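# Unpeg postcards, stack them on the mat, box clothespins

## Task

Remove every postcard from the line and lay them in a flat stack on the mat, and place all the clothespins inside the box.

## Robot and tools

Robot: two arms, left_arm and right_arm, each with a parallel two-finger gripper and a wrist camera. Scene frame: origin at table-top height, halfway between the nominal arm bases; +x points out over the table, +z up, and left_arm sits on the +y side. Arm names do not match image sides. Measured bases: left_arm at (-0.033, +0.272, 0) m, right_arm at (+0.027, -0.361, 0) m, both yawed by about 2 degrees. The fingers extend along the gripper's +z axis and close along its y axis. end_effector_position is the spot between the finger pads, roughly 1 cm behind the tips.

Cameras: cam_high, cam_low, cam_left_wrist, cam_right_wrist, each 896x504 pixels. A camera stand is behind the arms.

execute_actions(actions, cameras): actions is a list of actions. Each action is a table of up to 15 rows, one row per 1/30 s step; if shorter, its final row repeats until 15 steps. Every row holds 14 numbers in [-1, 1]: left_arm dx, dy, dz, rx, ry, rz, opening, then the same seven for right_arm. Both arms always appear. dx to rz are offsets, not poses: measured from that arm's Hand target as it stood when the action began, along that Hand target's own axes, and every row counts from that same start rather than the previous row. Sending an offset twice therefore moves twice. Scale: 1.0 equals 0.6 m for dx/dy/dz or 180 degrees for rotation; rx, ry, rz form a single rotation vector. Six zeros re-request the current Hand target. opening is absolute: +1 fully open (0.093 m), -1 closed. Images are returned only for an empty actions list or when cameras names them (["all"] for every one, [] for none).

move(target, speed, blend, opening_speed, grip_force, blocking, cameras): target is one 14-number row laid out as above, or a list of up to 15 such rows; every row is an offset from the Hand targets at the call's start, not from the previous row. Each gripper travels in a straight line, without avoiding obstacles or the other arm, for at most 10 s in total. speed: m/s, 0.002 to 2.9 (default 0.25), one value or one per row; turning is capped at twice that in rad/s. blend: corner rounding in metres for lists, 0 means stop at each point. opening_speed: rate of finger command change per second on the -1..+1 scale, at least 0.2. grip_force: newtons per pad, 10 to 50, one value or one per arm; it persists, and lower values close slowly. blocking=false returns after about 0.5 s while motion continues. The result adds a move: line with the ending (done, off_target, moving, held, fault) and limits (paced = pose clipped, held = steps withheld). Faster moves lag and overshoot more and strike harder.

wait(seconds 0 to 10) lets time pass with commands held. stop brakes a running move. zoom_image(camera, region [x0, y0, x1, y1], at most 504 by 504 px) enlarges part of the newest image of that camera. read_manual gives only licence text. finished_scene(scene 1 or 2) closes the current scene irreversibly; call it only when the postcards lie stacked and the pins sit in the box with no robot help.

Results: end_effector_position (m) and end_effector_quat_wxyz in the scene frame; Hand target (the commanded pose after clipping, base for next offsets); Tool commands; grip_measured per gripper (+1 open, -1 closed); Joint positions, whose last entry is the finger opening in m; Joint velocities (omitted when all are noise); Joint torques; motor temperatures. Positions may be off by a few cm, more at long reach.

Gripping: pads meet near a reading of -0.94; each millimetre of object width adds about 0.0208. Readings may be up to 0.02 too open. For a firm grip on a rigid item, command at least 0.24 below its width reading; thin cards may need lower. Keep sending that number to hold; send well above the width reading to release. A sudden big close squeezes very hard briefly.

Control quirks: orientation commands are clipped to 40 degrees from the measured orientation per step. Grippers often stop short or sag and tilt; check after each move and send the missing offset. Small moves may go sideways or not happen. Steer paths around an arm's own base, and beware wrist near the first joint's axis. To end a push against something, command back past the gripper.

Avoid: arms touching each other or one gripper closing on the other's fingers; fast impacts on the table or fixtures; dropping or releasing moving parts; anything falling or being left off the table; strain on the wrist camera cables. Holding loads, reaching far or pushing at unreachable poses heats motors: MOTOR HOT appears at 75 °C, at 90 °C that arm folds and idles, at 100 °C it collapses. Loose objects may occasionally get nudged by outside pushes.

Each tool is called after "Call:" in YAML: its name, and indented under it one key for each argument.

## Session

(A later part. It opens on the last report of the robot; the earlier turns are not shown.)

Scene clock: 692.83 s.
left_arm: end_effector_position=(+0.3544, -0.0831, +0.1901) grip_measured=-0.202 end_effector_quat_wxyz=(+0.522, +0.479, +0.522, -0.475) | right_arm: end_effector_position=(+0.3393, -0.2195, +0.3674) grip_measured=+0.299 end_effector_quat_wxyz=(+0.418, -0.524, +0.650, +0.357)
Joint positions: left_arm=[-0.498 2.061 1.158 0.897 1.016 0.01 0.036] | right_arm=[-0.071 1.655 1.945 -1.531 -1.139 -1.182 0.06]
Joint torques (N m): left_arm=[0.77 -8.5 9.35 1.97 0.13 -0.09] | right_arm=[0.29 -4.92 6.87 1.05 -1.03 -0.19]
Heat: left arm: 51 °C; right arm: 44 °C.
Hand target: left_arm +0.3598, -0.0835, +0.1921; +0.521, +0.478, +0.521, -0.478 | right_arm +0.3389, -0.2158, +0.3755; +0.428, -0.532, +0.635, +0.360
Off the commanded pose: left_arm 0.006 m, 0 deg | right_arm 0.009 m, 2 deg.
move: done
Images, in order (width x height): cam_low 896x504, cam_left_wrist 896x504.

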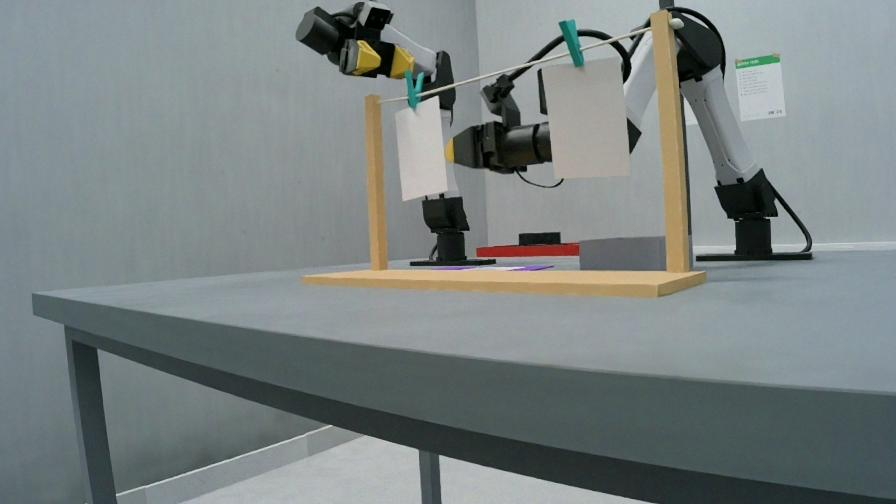

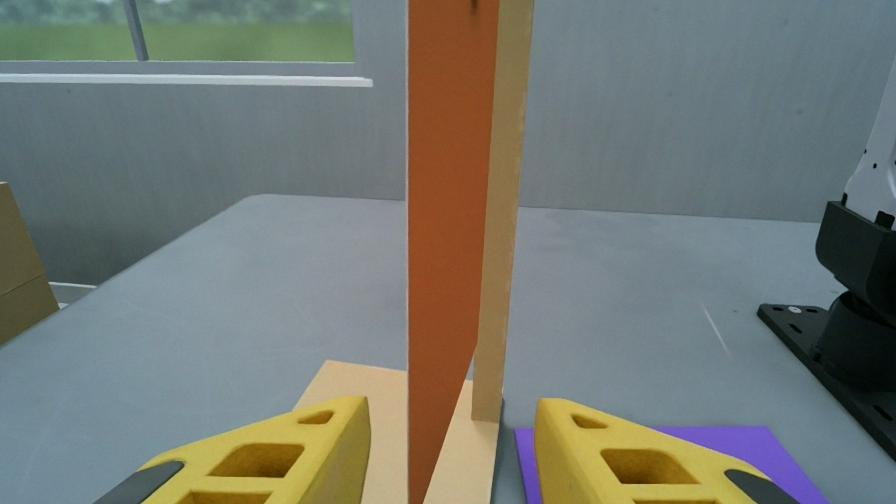

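Call:
move:
  target: [0, 0.02, 0.05, 0, 0, 0, -0.2, 0,0,0,0,0,0, 0.3]
  speed: 0.08
  cameras: ["cam_left_wrist", "cam_low", "cam_right_wrist"]

Scene clock: 705.07 s.
left_arm: end_effector_position=(+0.3682, -0.1096, +0.1911) grip_measured=-0.202 end_effector_quat_wxyz=(+0.520, +0.483, +0.517, -0.478) | right_arm: end_effector_position=(+0.3392, -0.2195, +0.3674) grip_measured=+0.299 end_effector_quat_wxyz=(+0.418, -0.524, +0.650, +0.357)
Joint positions: left_arm=[-0.535 2.141 1.292 0.846 0.99 0.01 0.036] | right_arm=[-0.071 1.655 1.945 -1.531 -1.139 -1.182 0.06]
Joint torques (N m): left_arm=[0.1 -8.99 10.03 1.9 0.11 -0.12] | right_arm=[0.29 -4.93 6.86 1.05 -1.03 -0.2]
Heat: left arm: 52 °C; right arm: 44 °C.
Hand target: left_arm +0.3743, -0.1124, +0.1924; +0.521, +0.478, +0.521, -0.478 | right_arm +0.3389, -0.2158, +0.3755; +0.428, -0.532, +0.635, +0.360
Off the commanded pose: left_arm 0.007 m, 1 deg | right_arm 0.009 m, 2 deg.
move: done
Images, in order (width x height): cam_low 896x504, cam_left_wrist 896x504, cam_right_wrist 896x504.

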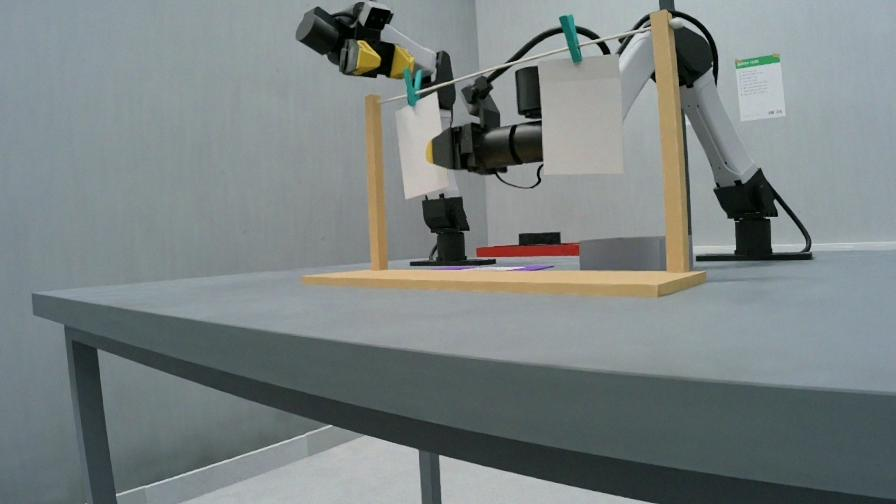

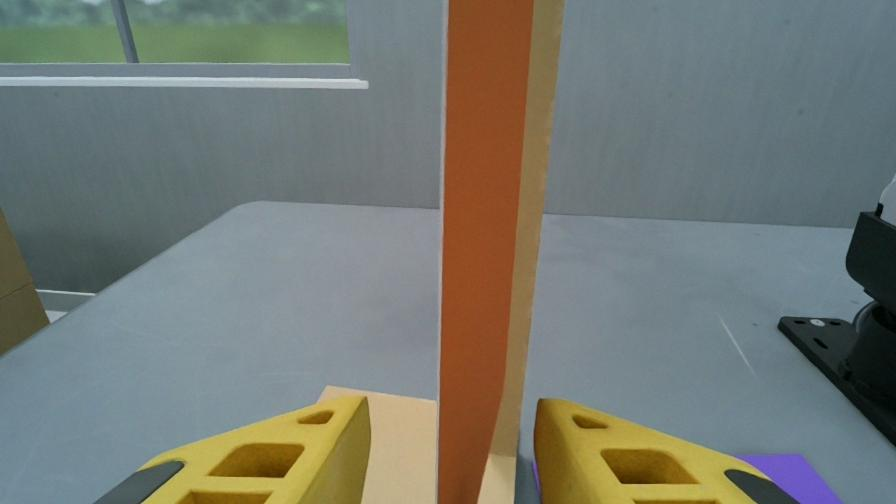

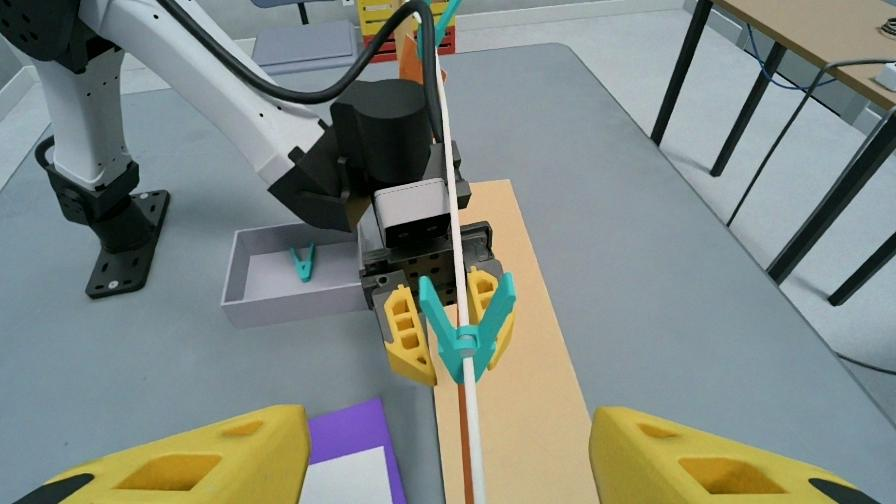

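Call:
move:
  target: [0, -0.002, 0.05, 0, 0, 0, -0.2, 0,0,0,0,0,0, 0.3]
  speed: 0.06
  cameras: ["cam_left_wrist", "cam_low", "cam_right_wrist"]

Scene clock: 724.20 s.
left_arm: end_effector_position=(+0.3688, -0.1402, +0.1905) grip_measured=-0.202 end_effector_quat_wxyz=(+0.518, +0.484, +0.518, -0.479) | right_arm: end_effector_position=(+0.3392, -0.2195, +0.3674) grip_measured=+0.299 end_effector_quat_wxyz=(+0.418, -0.524, +0.650, +0.357)
Joint positions: left_arm=[-0.592 2.193 1.381 0.806 0.938 0.01 0.036] | right_arm=[-0.071 1.655 1.945 -1.531 -1.139 -1.182 0.06]
Joint torques (N m): left_arm=[0.34 -9.29 9.76 1.85 0 -0.16] | right_arm=[0.29 -4.93 6.87 1.05 -1.02 -0.2]
Heat: left arm: 53 °C; right arm: 44 °C.
Hand target: left_arm +0.3757, -0.1424, +0.1923; +0.521, +0.478, +0.521, -0.478 | right_arm +0.3389, -0.2158, +0.3755; +0.428, -0.532, +0.635, +0.360
Off the commanded pose: left_arm 0.007 m, 1 deg | right_arm 0.009 m, 2 deg.
move: done
Images, in order (width x height): cam_low 896x504, cam_left_wrist 896x504, cam_right_wrist 896x504.

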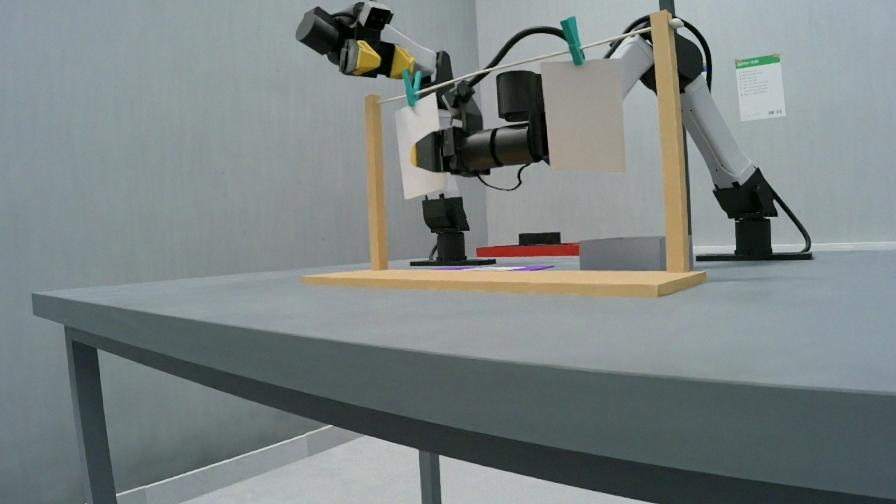

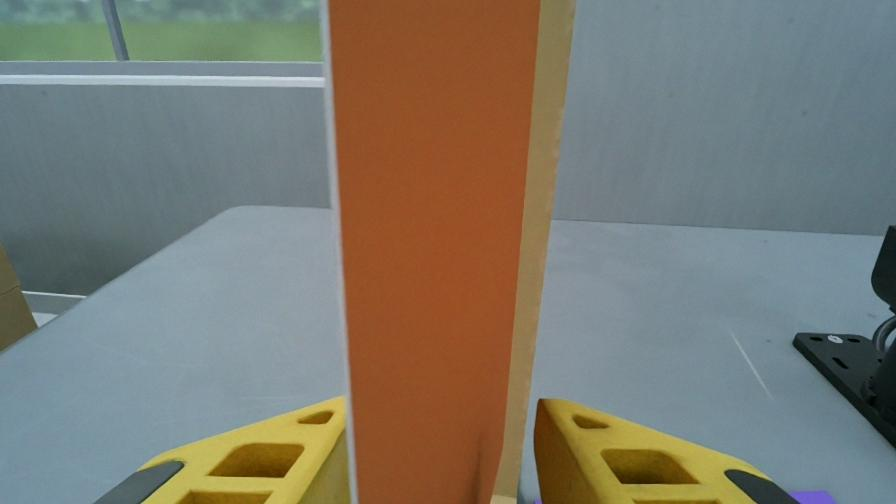

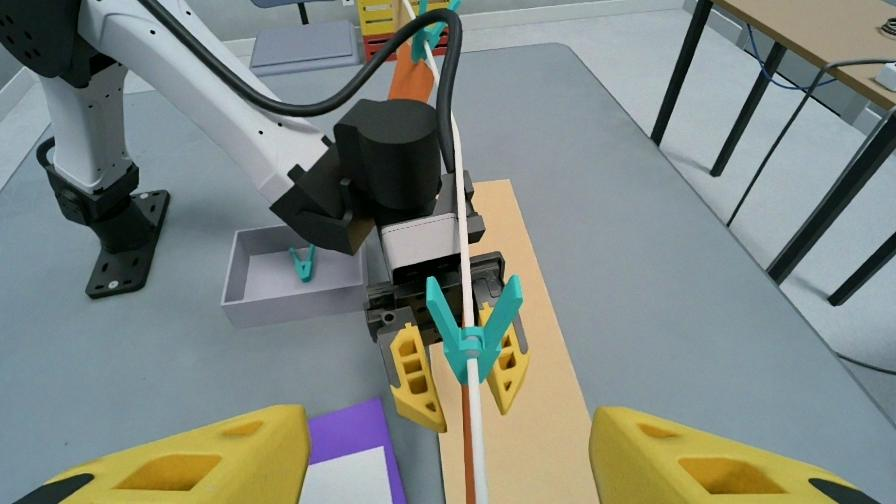

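Call:
move:
  target: [0.042, 0, 0, 0, 0, 0, -0.2, 0,0,0,0,0,0, 0.3]
  speed: 0.06
  cameras: ["cam_left_wrist", "cam_low", "cam_right_wrist"]

Scene clock: 749.20 s.
left_arm: end_effector_position=(+0.3721, -0.1421, +0.1728) grip_measured=-0.202 end_effector_quat_wxyz=(+0.522, +0.484, +0.514, -0.478) | right_arm: end_effector_position=(+0.3392, -0.2195, +0.3674) grip_measured=+0.299 end_effector_quat_wxyz=(+0.418, -0.524, +0.650, +0.357)
Joint positions: left_arm=[-0.592 2.246 1.381 0.87 0.936 0.01 0.036] | right_arm=[-0.071 1.655 1.945 -1.531 -1.139 -1.182 0.06]
Joint torques (N m): left_arm=[0.4 -9.74 7.64 2.04 0.02 -0.12] | right_arm=[0.29 -4.93 6.87 1.05 -1.03 -0.2]
Motor temperatures (°C): left_arm=[31 47 53 51 29 29 31] | right_arm=[31 44 39 37 32 29 30]
Heat: left arm: 53 °C; right arm: 44 °C.
Hand target: left_arm +0.3757, -0.1424, +0.1670; +0.521, +0.478, +0.521, -0.478 | right_arm +0.3389, -0.2158, +0.3755; +0.428, -0.532, +0.635, +0.360
Off the commanded pose: left_arm 0.007 m, 1 deg | right_arm 0.009 m, 2 deg.
move: done
Images, in order (width x height): cam_low 896x504, cam_left_wrist 896x504, cam_right_wrist 896x504.

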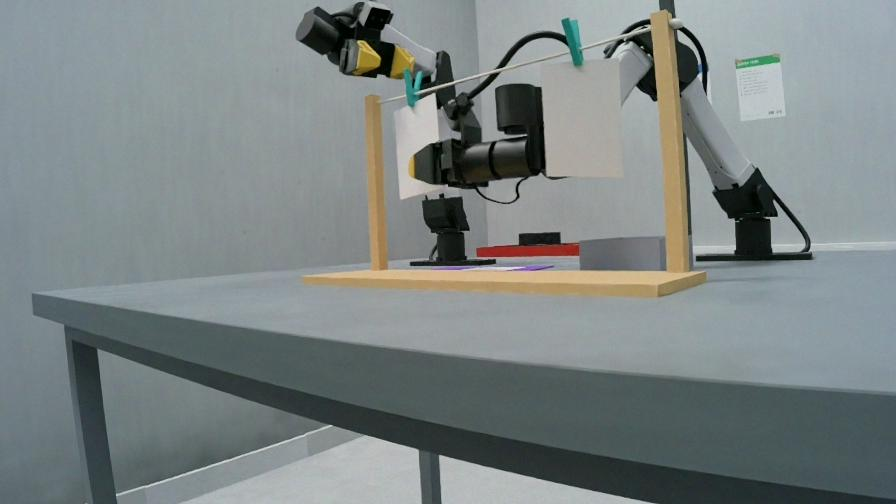

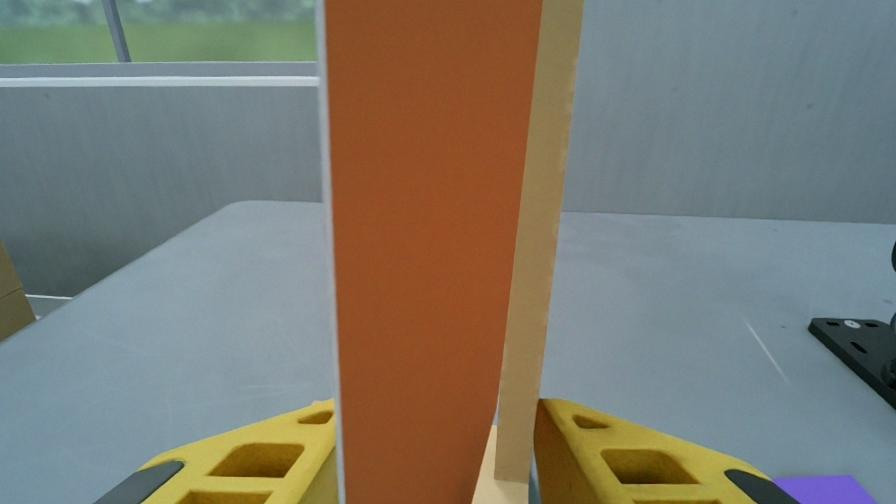

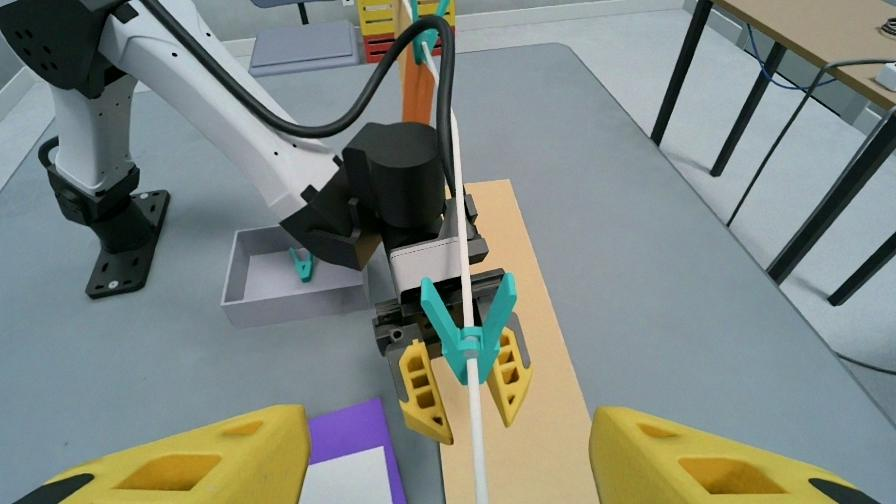

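Call:
move:
  target: [0, 0, 0.012, 0, 0, 0, -0.2, 0,0,0,0,0,0, 0.3]
  speed: 0.06
  grip_force: [25, 50]

Call:
move:
  target: [0, 0, 0, 0, 0, 0, -1, 0,0,0,0,0,0, 0.3]
  opening_speed: 0.3
  cameras: ["cam_left_wrist", "cam_low", "cam_right_wrist"]

Scene clock: 770.07 s.
left_arm: end_effector_position=(+0.3717, -0.1453, +0.1663) grip_measured=-0.202 end_effector_quat_wxyz=(+0.520, +0.482, +0.519, -0.478) | right_arm: end_effector_position=(+0.3392, -0.2195, +0.3674) grip_measured=+0.299 end_effector_quat_wxyz=(+0.418, -0.524, +0.650, +0.357)
Joint positions: left_arm=[-0.599 2.258 1.381 0.871 0.924 0.01 0.036] | right_arm=[-0.071 1.655 1.945 -1.531 -1.139 -1.182 0.06]
Joint torques (N m): left_arm=[0.16 -9.63 9.52 2.04 0.07 -0.14] | right_arm=[0.29 -4.93 6.86 1.05 -1.03 -0.19]
Heat: left arm: 53 °C; right arm: 44 °C.
Hand target: left_arm +0.3765, -0.1495, +0.1671; +0.521, +0.478, +0.521, -0.478 | right_arm +0.3389, -0.2158, +0.3755; +0.428, -0.532, +0.635, +0.360
Off the commanded pose: left_arm 0.006 m, 1 deg | right_arm 0.009 m, 2 deg.
grip_force (N): 25, 50
move: done

Scene clock: 773.00 s.
left_arm: end_effector_position=(+0.3717, -0.1452, +0.1663) grip_measured=-0.979 end_effector_quat_wxyz=(+0.520, +0.482, +0.519, -0.478) | right_arm: end_effector_position=(+0.3392, -0.2195, +0.3674) grip_measured=+0.299 end_effector_quat_wxyz=(+0.418, -0.524, +0.650, +0.357)
Joint positions: left_arm=[-0.599 2.258 1.381 0.871 0.924 0.01 0] | right_arm=[-0.071 1.655 1.945 -1.531 -1.139 -1.182 0.06]
Joint torques (N m): left_arm=[-0.08 -9.61 9.65 1.99 0 -0.12] | right_arm=[0.29 -4.93 6.87 1.05 -1.03 -0.2]
Heat: left arm: 53 °C; right arm: 44 °C.
Hand target: left_arm +0.3764, -0.1495, +0.1671; +0.521, +0.478, +0.521, -0.478 | right_arm +0.3389, -0.2158, +0.3755; +0.428, -0.532, +0.635, +0.360
Off the commanded pose: left_arm 0.006 m, 1 deg | right_arm 0.009 m, 2 deg.
grip_force (N): 25, 50
move: done
Images, in order (width x height): cam_low 896x504, cam_left_wrist 896x504, cam_right_wrist 896x504.

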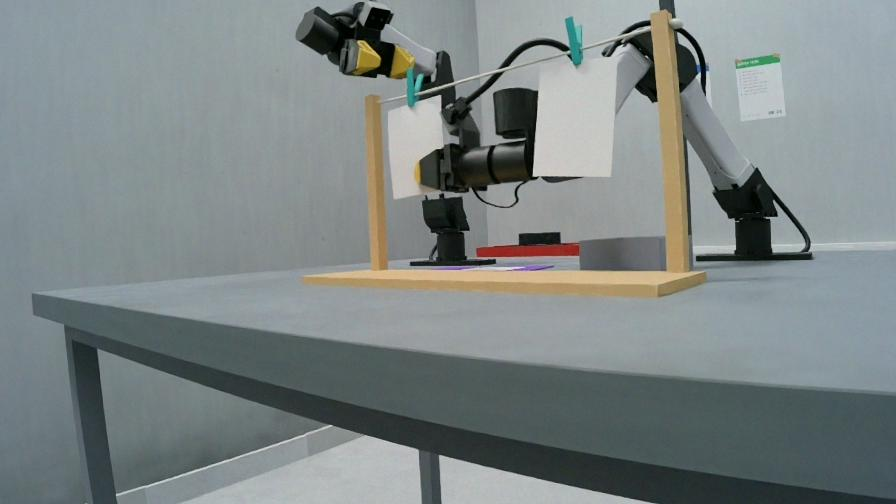

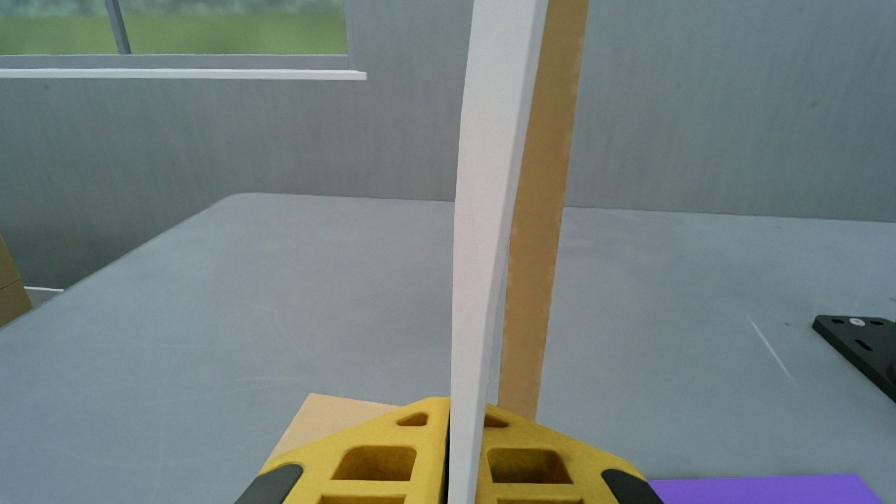

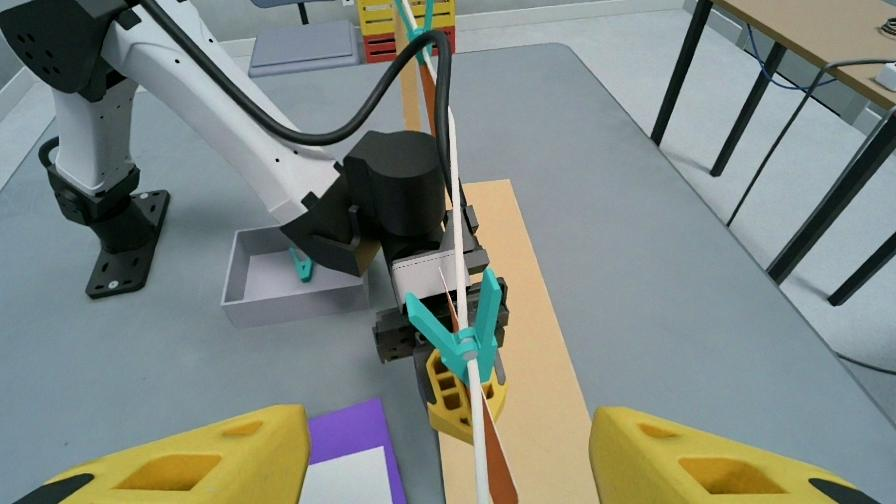

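Call:
move:
  target: [0, -0.015, 0, 0, 0, 0, -1, 0,0,0,0,0,0, 0.3]
  speed: 0.05
  grip_force: [50, 50]
  cameras: ["cam_left_wrist", "cam_low", "cam_right_wrist"]

Scene clock: 805.73 s.
left_arm: end_effector_position=(+0.3698, -0.1485, +0.1676) grip_measured=-0.979 end_effector_quat_wxyz=(+0.523, +0.482, +0.517, -0.477) | right_arm: end_effector_position=(+0.3392, -0.2195, +0.3674) grip_measured=+0.299 end_effector_quat_wxyz=(+0.418, -0.524, +0.650, +0.357)
Joint positions: left_arm=[-0.607 2.258 1.381 0.879 0.915 0.01 0] | right_arm=[-0.071 1.655 1.945 -1.531 -1.139 -1.182 0.06]
Joint torques (N m): left_arm=[-0.12 -11.34 6.37 2.19 -0.07 -0.08] | right_arm=[0.29 -4.93 6.86 1.05 -1.03 -0.2]
Heat: left arm: 53 °C; right arm: 44 °C.
Hand target: left_arm +0.3674, -0.1503, +0.1671; +0.521, +0.478, +0.521, -0.478 | right_arm +0.3389, -0.2158, +0.3755; +0.428, -0.532, +0.635, +0.360
Off the commanded pose: left_arm 0.003 m, 1 deg | right_arm 0.009 m, 2 deg.
move: done
Images, in order (width x height): cam_low 896x504, cam_left_wrist 896x504, cam_right_wrist 896x504.

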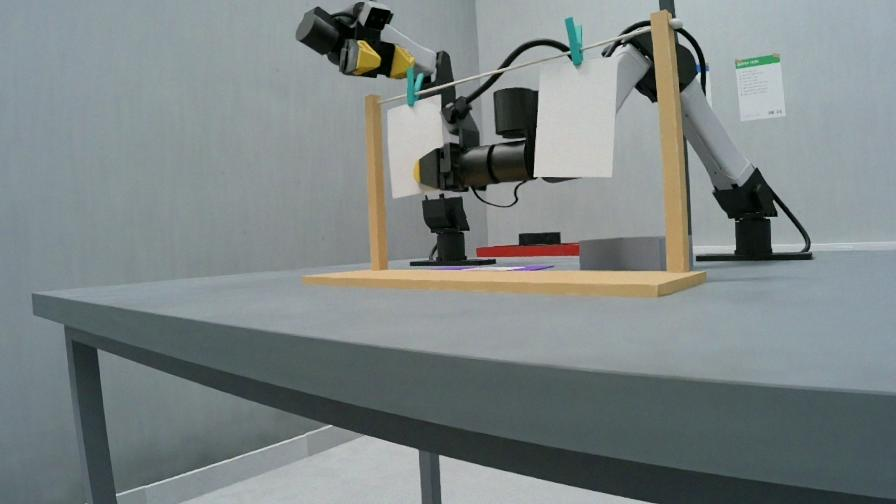

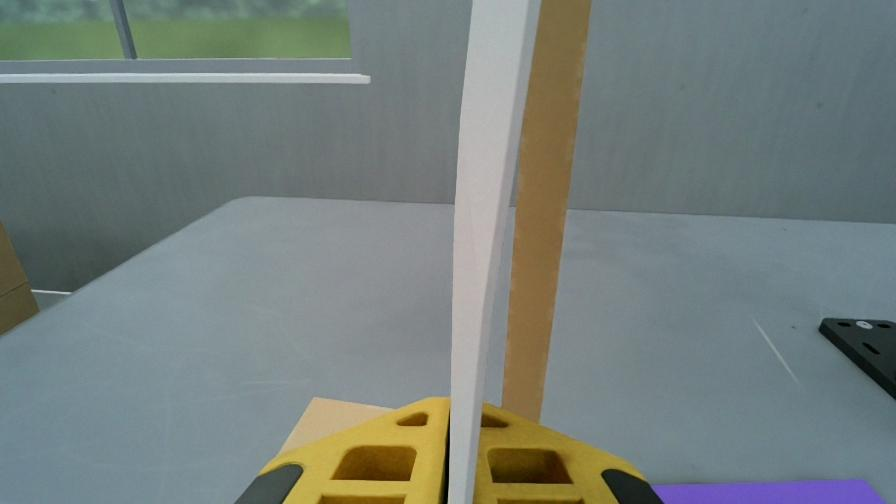

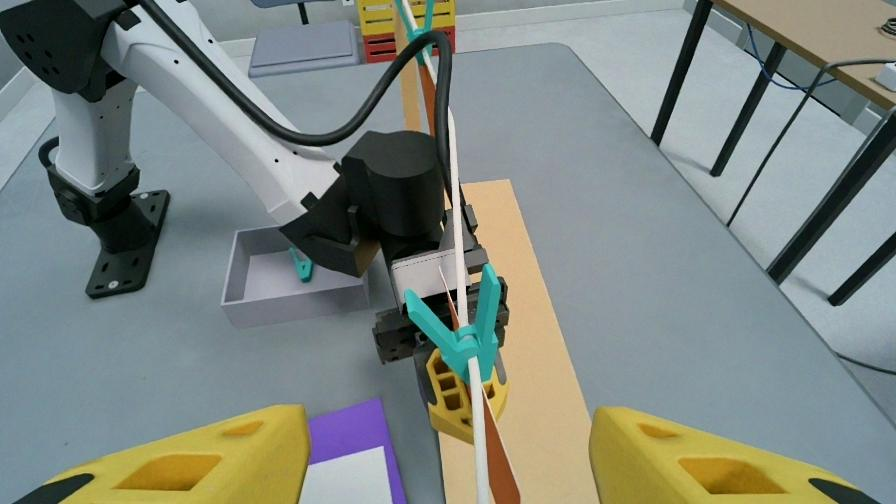

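Call:
zoom_image:
  camera: "cam_right_wrist"
  region: [360, 220, 560, 420]

Call:
zoom_image:
  camera: "cam_low"
  region: [370, 30, 550, 210]

Scaled by 2.520.

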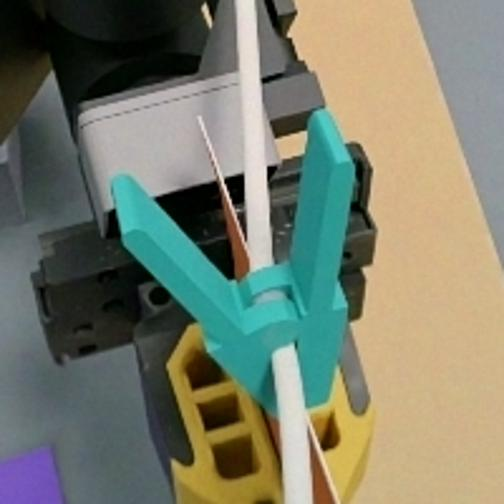

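Scaled by 2.800.

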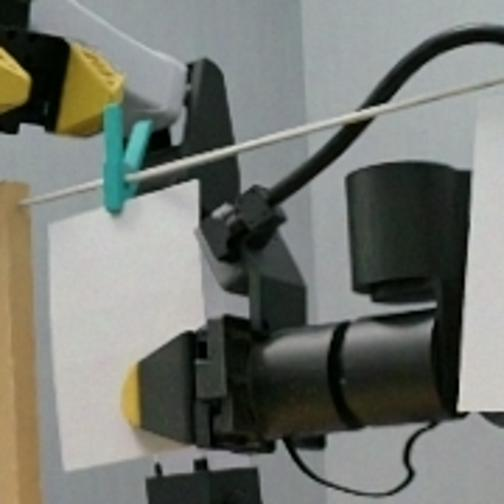

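Call:
move:
  target: [0, -0.012, 0, 0, 0, 0, -1, -0.004, -0.0077, 0.0545, -0.0616, 0.0003, -0.0256, 0.3]
  speed: 0.08
  cameras: ["cam_low", "cam_right_wrist"]

Scene clock: 852.00 s.
left_arm: end_effector_position=(+0.3633, -0.1502, +0.1607) grip_measured=-0.979 end_effector_quat_wxyz=(+0.521, +0.482, +0.519, -0.477) | right_arm: end_effector_position=(+0.3491, -0.1892, +0.3568) grip_measured=+0.299 end_effector_quat_wxyz=(+0.404, -0.571, +0.602, +0.385)
Joint positions: left_arm=[-0.618 2.258 1.351 0.903 0.904 0.01 0] | right_arm=[0.017 1.778 2.035 -1.581 -1.172 -1.303 0.06]
Joint torques (N m): left_arm=[-0.38 -12.33 6.13 2.01 -0.01 -0.2] | right_arm=[0.27 -5.93 6.93 0.88 -1.06 -0.2]
Heat: left arm: 51 °C; right arm: 43 °C.
Hand target: left_arm +0.3602, -0.1510, +0.1671; +0.521, +0.478, +0.521, -0.478 | right_arm +0.3489, -0.1859, +0.3655; -0.389, +0.596, -0.576, -0.402
Off the commanded pose: left_arm 0.007 m, 1 deg | right_arm 0.009 m, 5 deg.
joint sent to its limit (right arm) — joint 4 (wrist pitch), lower limit. The joint targets are off in orientation, not in position.
move: off_target (right_arm)
Images, in order (width x height): cam_low 896x504, cam_right_wrist 896x504.

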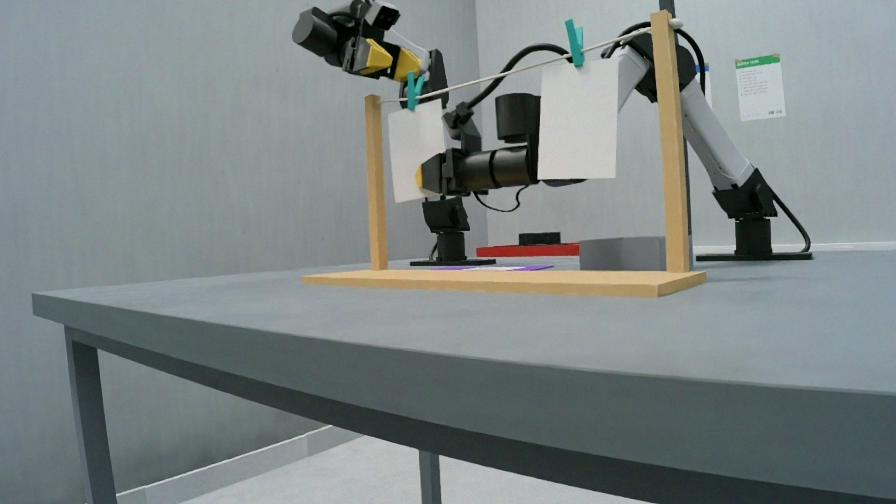

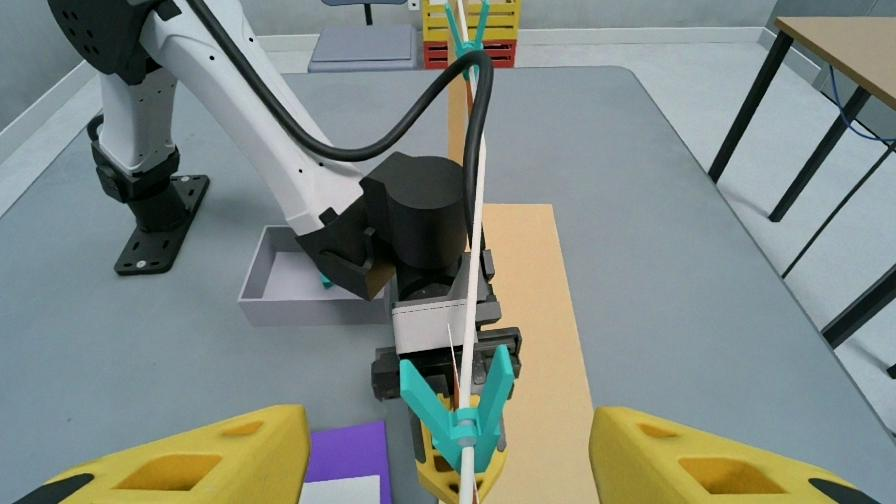

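Call:
move:
  target: [0, 0, 0, 0, 0, 0, -1, 0.016, -0.008, 0.0533, 0.0206, 0, 0.0083, 0.3]
  speed: 0.06
  cameras: ["cam_low", "cam_right_wrist"]

Scene clock: 879.17 s.
left_arm: end_effector_position=(+0.3633, -0.1502, +0.1607) grip_measured=-0.979 end_effector_quat_wxyz=(+0.521, +0.482, +0.519, -0.477) | right_arm: end_effector_position=(+0.3573, -0.1607, +0.3386) grip_measured=+0.299 end_effector_quat_wxyz=(+0.391, -0.568, +0.605, +0.398)
Joint positions: left_arm=[-0.618 2.258 1.351 0.903 0.904 0.01 0] | right_arm=[0.102 1.762 1.923 -1.361 -1.154 -1.129 0.06]
Joint torques (N m): left_arm=[0.06 -12.68 6.22 2.03 0.06 -0.2] | right_arm=[0.17 -8.79 4.29 1.41 -0.71 -0.01]
Motor temperatures (°C): left_arm=[31 54 50 50 29 29 31] | right_arm=[31 44 40 35 32 29 30]
Heat: left arm: 54 °C; right arm: 44 °C.
Hand target: left_arm +0.3601, -0.1510, +0.1671; +0.521, +0.478, +0.521, -0.478 | right_arm +0.3528, -0.1597, +0.3446; -0.402, +0.576, -0.596, -0.389
Off the commanded pose: left_arm 0.007 m, 1 deg | right_arm 0.008 m, 2 deg.
move: done
Images, in order (width x height): cam_low 896x504, cam_right_wrist 896x504.

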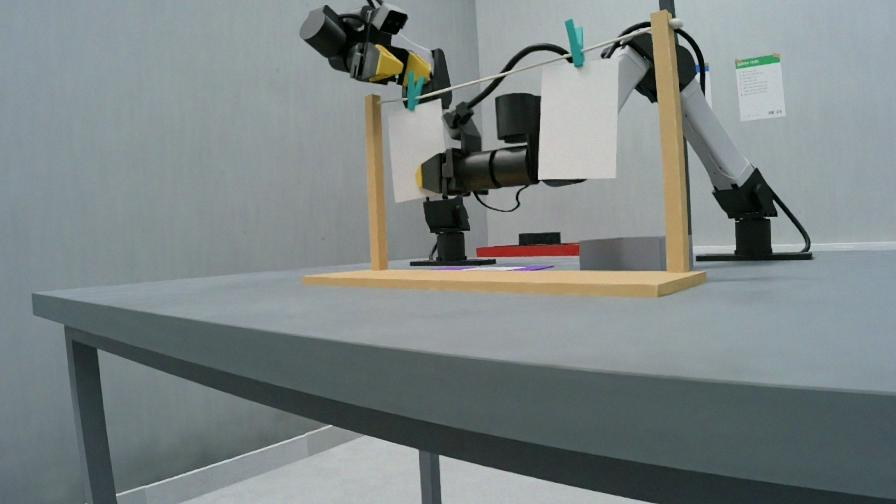

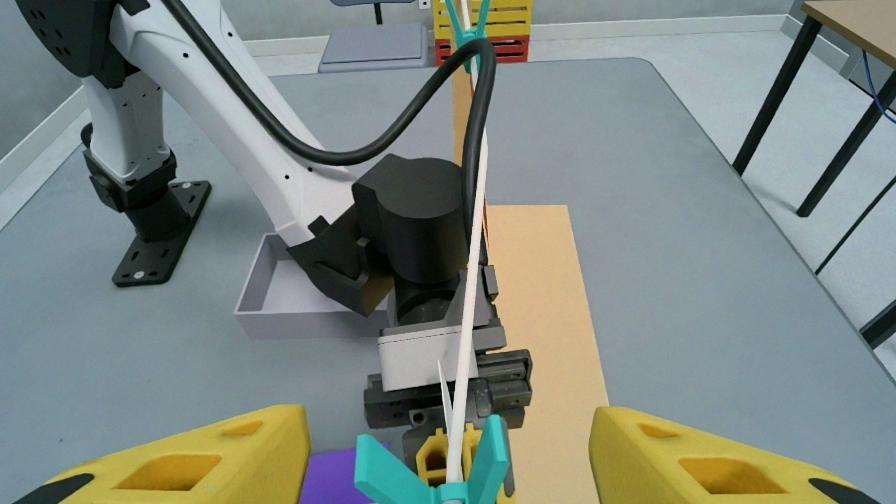

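Call:
move:
  target: [0, 0, 0, 0, 0, 0, -1, 0.0047, 0.0103, 0.0105, 0, 0, 0, 0.3]
  speed: 0.05
  cameras: ["cam_low", "cam_right_wrist"]

Call:
zoom_image:
  camera: "cam_low"
  region: [290, 0, 540, 210]

Scene clock: 909.83 s.
left_arm: end_effector_position=(+0.3633, -0.1502, +0.1607) grip_measured=-0.979 end_effector_quat_wxyz=(+0.521, +0.482, +0.519, -0.477) | right_arm: end_effector_position=(+0.3514, -0.1561, +0.3337) grip_measured=+0.299 end_effector_quat_wxyz=(+0.391, -0.568, +0.605, +0.397)
Joint positions: left_arm=[-0.618 2.258 1.351 0.903 0.904 0.01 0] | right_arm=[0.118 1.721 1.849 -1.292 -1.146 -1.09 0.06]
Joint velocities: left_arm=[within noise] | right_arm=[-0.012 -0.046 0.002 -0.037 0.007 0.022 -0.001]
Joint torques (N m): left_arm=[-0.13 -12.42 5.98 2.03 -0.03 -0.13] | right_arm=[0.29 -8.55 4.38 1.49 -0.69 -0.03]
Motor temperatures (°C): left_arm=[31 56 50 50 29 29 31] | right_arm=[31 48 39 35 32 29 30]
Heat: left arm: 56 °C; right arm: 48 °C.
Hand target: left_arm +0.3601, -0.1510, +0.1671; +0.521, +0.478, +0.521, -0.478 | right_arm +0.3468, -0.1547, +0.3396; -0.402, +0.576, -0.596, -0.389
Off the commanded pose: left_arm 0.007 m, 1 deg | right_arm 0.008 m, 2 deg.
move: done
Images, in order (width x height): cam_low 896x504, cam_right_wrist 896x504.

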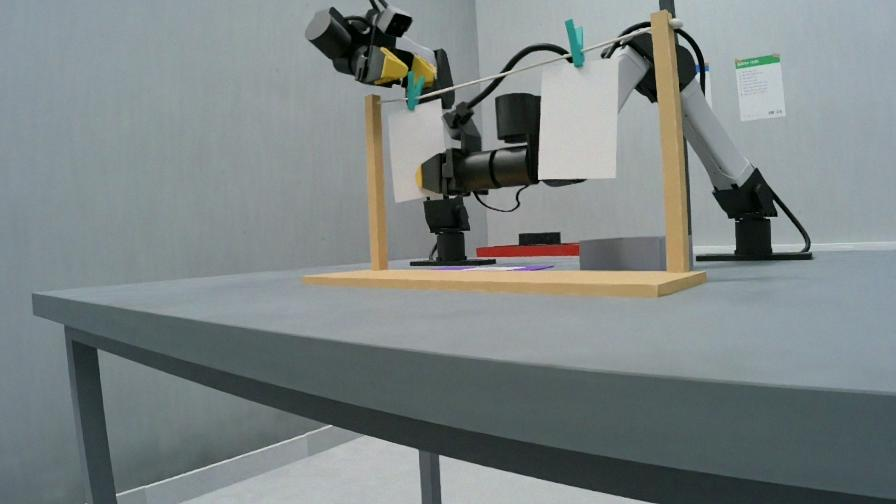

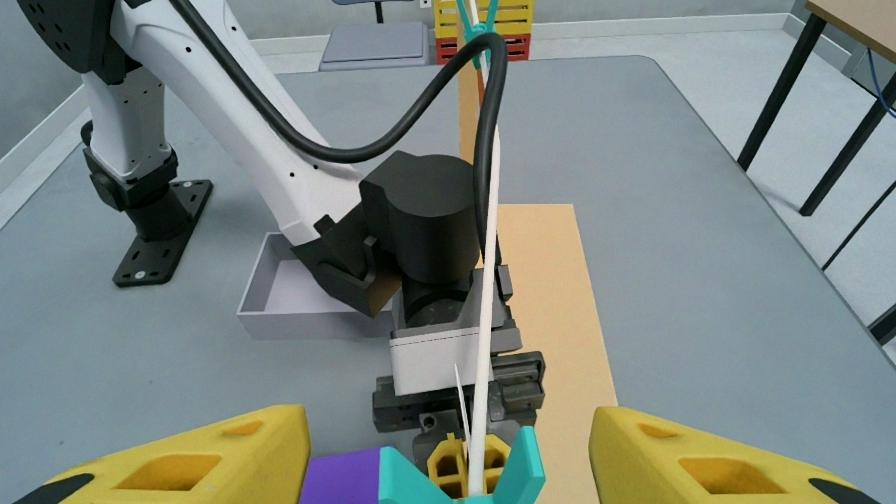

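Scaled by 2.016.

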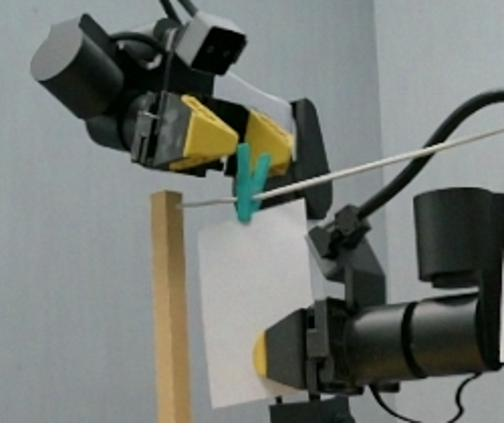

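Call:
move:
  target: [0, 0, 0, 0, 0, 0, -1, 0,0,0, 0, 0, 0, -0.72]
  opening_speed: 0.5
  cameras: ["cam_low", "cam_right_wrist"]

Call:
zoom_image:
  camera: "cam_low"
  region: [290, 0, 540, 210]

Scene clock: 921.53 s.
left_arm: end_effector_position=(+0.3636, -0.1501, +0.1607) grip_measured=-0.979 end_effector_quat_wxyz=(+0.521, +0.481, +0.519, -0.477) | right_arm: end_effector_position=(+0.3512, -0.1561, +0.3353) grip_measured=-0.718 end_effector_quat_wxyz=(+0.394, -0.569, +0.604, +0.395)
Joint positions: left_arm=[-0.618 2.258 1.351 0.903 0.902 0.01 0] | right_arm=[0.118 1.717 1.849 -1.287 -1.146 -1.087 0.011]
Joint velocities: left_arm=[within noise] | right_arm=[-0.012 -0.007 -0.002 -0.081 -0.081 0.022 -0.004]
Joint torques (N m): left_arm=[-0.03 -12.79 6.11 2.04 0 -0.08] | right_arm=[0.31 -8.28 4.26 1.47 -0.69 -0.04]
Motor temperatures (°C): left_arm=[31 57 50 50 29 29 31] | right_arm=[31 47 38 35 32 29 30]
Heat: left arm: 57 °C; right arm: 47 °C.
Hand target: left_arm +0.3602, -0.1510, +0.1671; +0.521, +0.478, +0.521, -0.478 | right_arm +0.3468, -0.1548, +0.3396; -0.402, +0.576, -0.596, -0.389
Off the commanded pose: left_arm 0.007 m, 0 deg | right_arm 0.006 m, 2 deg.
move: done
Images, in order (width x height): cam_low 896x504, cam_right_wrist 896x504.

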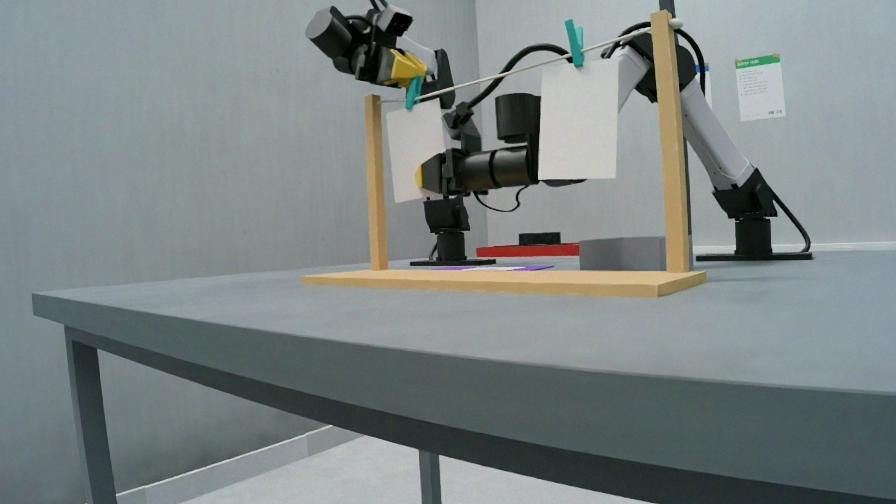

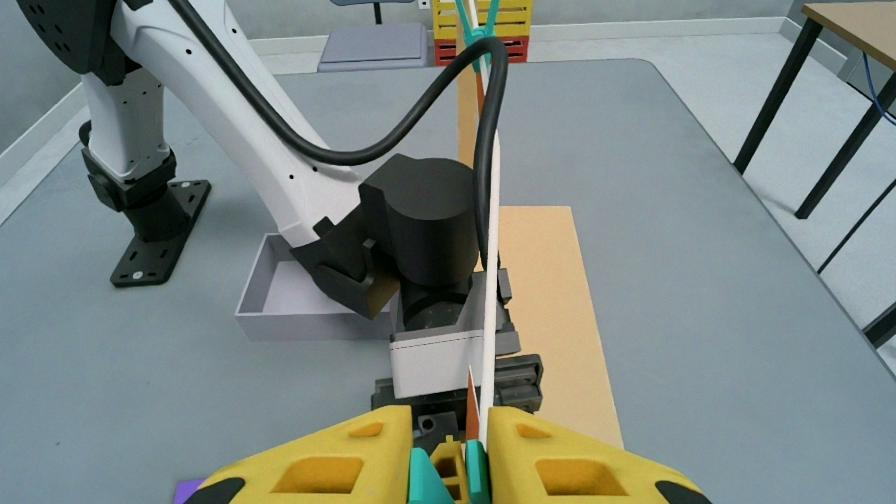

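Scaled by 2.016.

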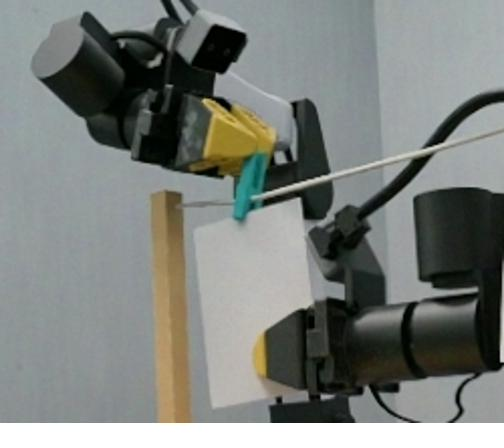

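Call:
move:
  target: [0, 0, 0, 0, 0, 0, -1, -0.031,0,-0.0125, 0, 0, 0, -0.75]
  speed: 0.05
  cameras: ["cam_low", "cam_right_wrist"]

Call:
zoom_image:
  camera: "cam_low"
  region: [290, 0, 540, 210]

Scene clock: 929.87 s.
left_arm: end_effector_position=(+0.3636, -0.1501, +0.1607) grip_measured=-0.979 end_effector_quat_wxyz=(+0.521, +0.481, +0.519, -0.477) | right_arm: end_effector_position=(+0.3461, -0.1570, +0.3549) grip_measured=-0.744 end_effector_quat_wxyz=(+0.398, -0.569, +0.603, +0.393)
Joint positions: left_arm=[-0.618 2.258 1.351 0.903 0.902 0.01 0] | right_arm=[0.118 1.72 1.935 -1.353 -1.145 -1.081 0.009]
Joint torques (N m): left_arm=[-0.2 -12.53 6.17 2.04 -0.03 -0.19] | right_arm=[0.31 -5.75 7.24 1.26 -0.7 -0.06]
Motor temperatures (°C): left_arm=[31 58 50 50 29 29 31] | right_arm=[31 47 38 35 32 29 30]
Heat: left arm: 58 °C; right arm: 47 °C.
Hand target: left_arm +0.3602, -0.1510, +0.1671; +0.521, +0.478, +0.521, -0.478 | right_arm +0.3468, -0.1547, +0.3597; -0.402, +0.576, -0.596, -0.389
Off the commanded pose: left_arm 0.007 m, 0 deg | right_arm 0.005 m, 1 deg.
move: done
Images, in order (width x height): cam_low 896x504, cam_right_wrist 896x504.

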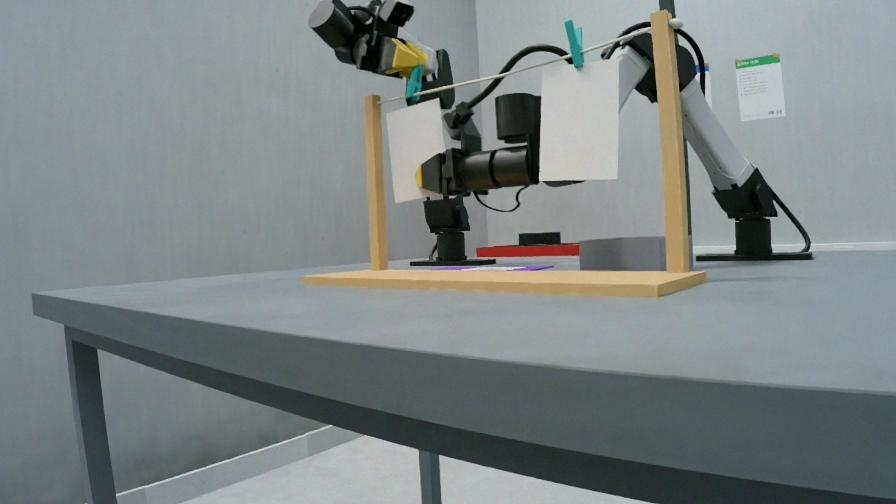

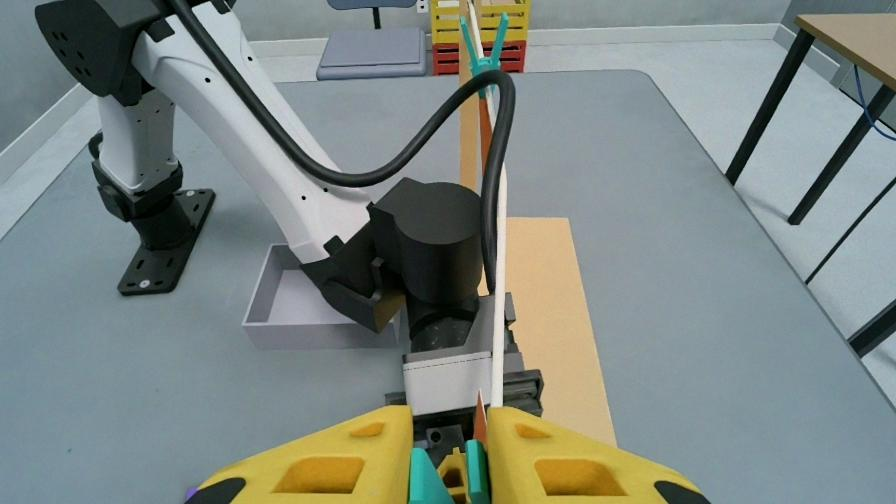

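Scaled by 2.016.

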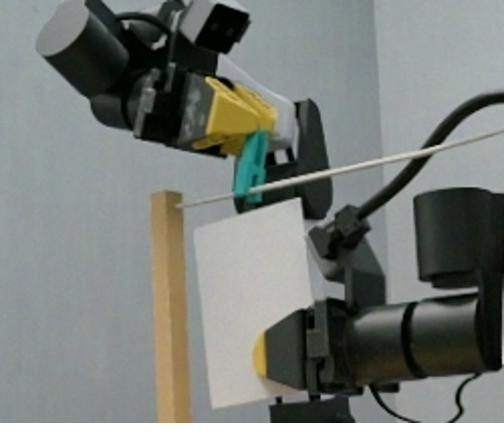

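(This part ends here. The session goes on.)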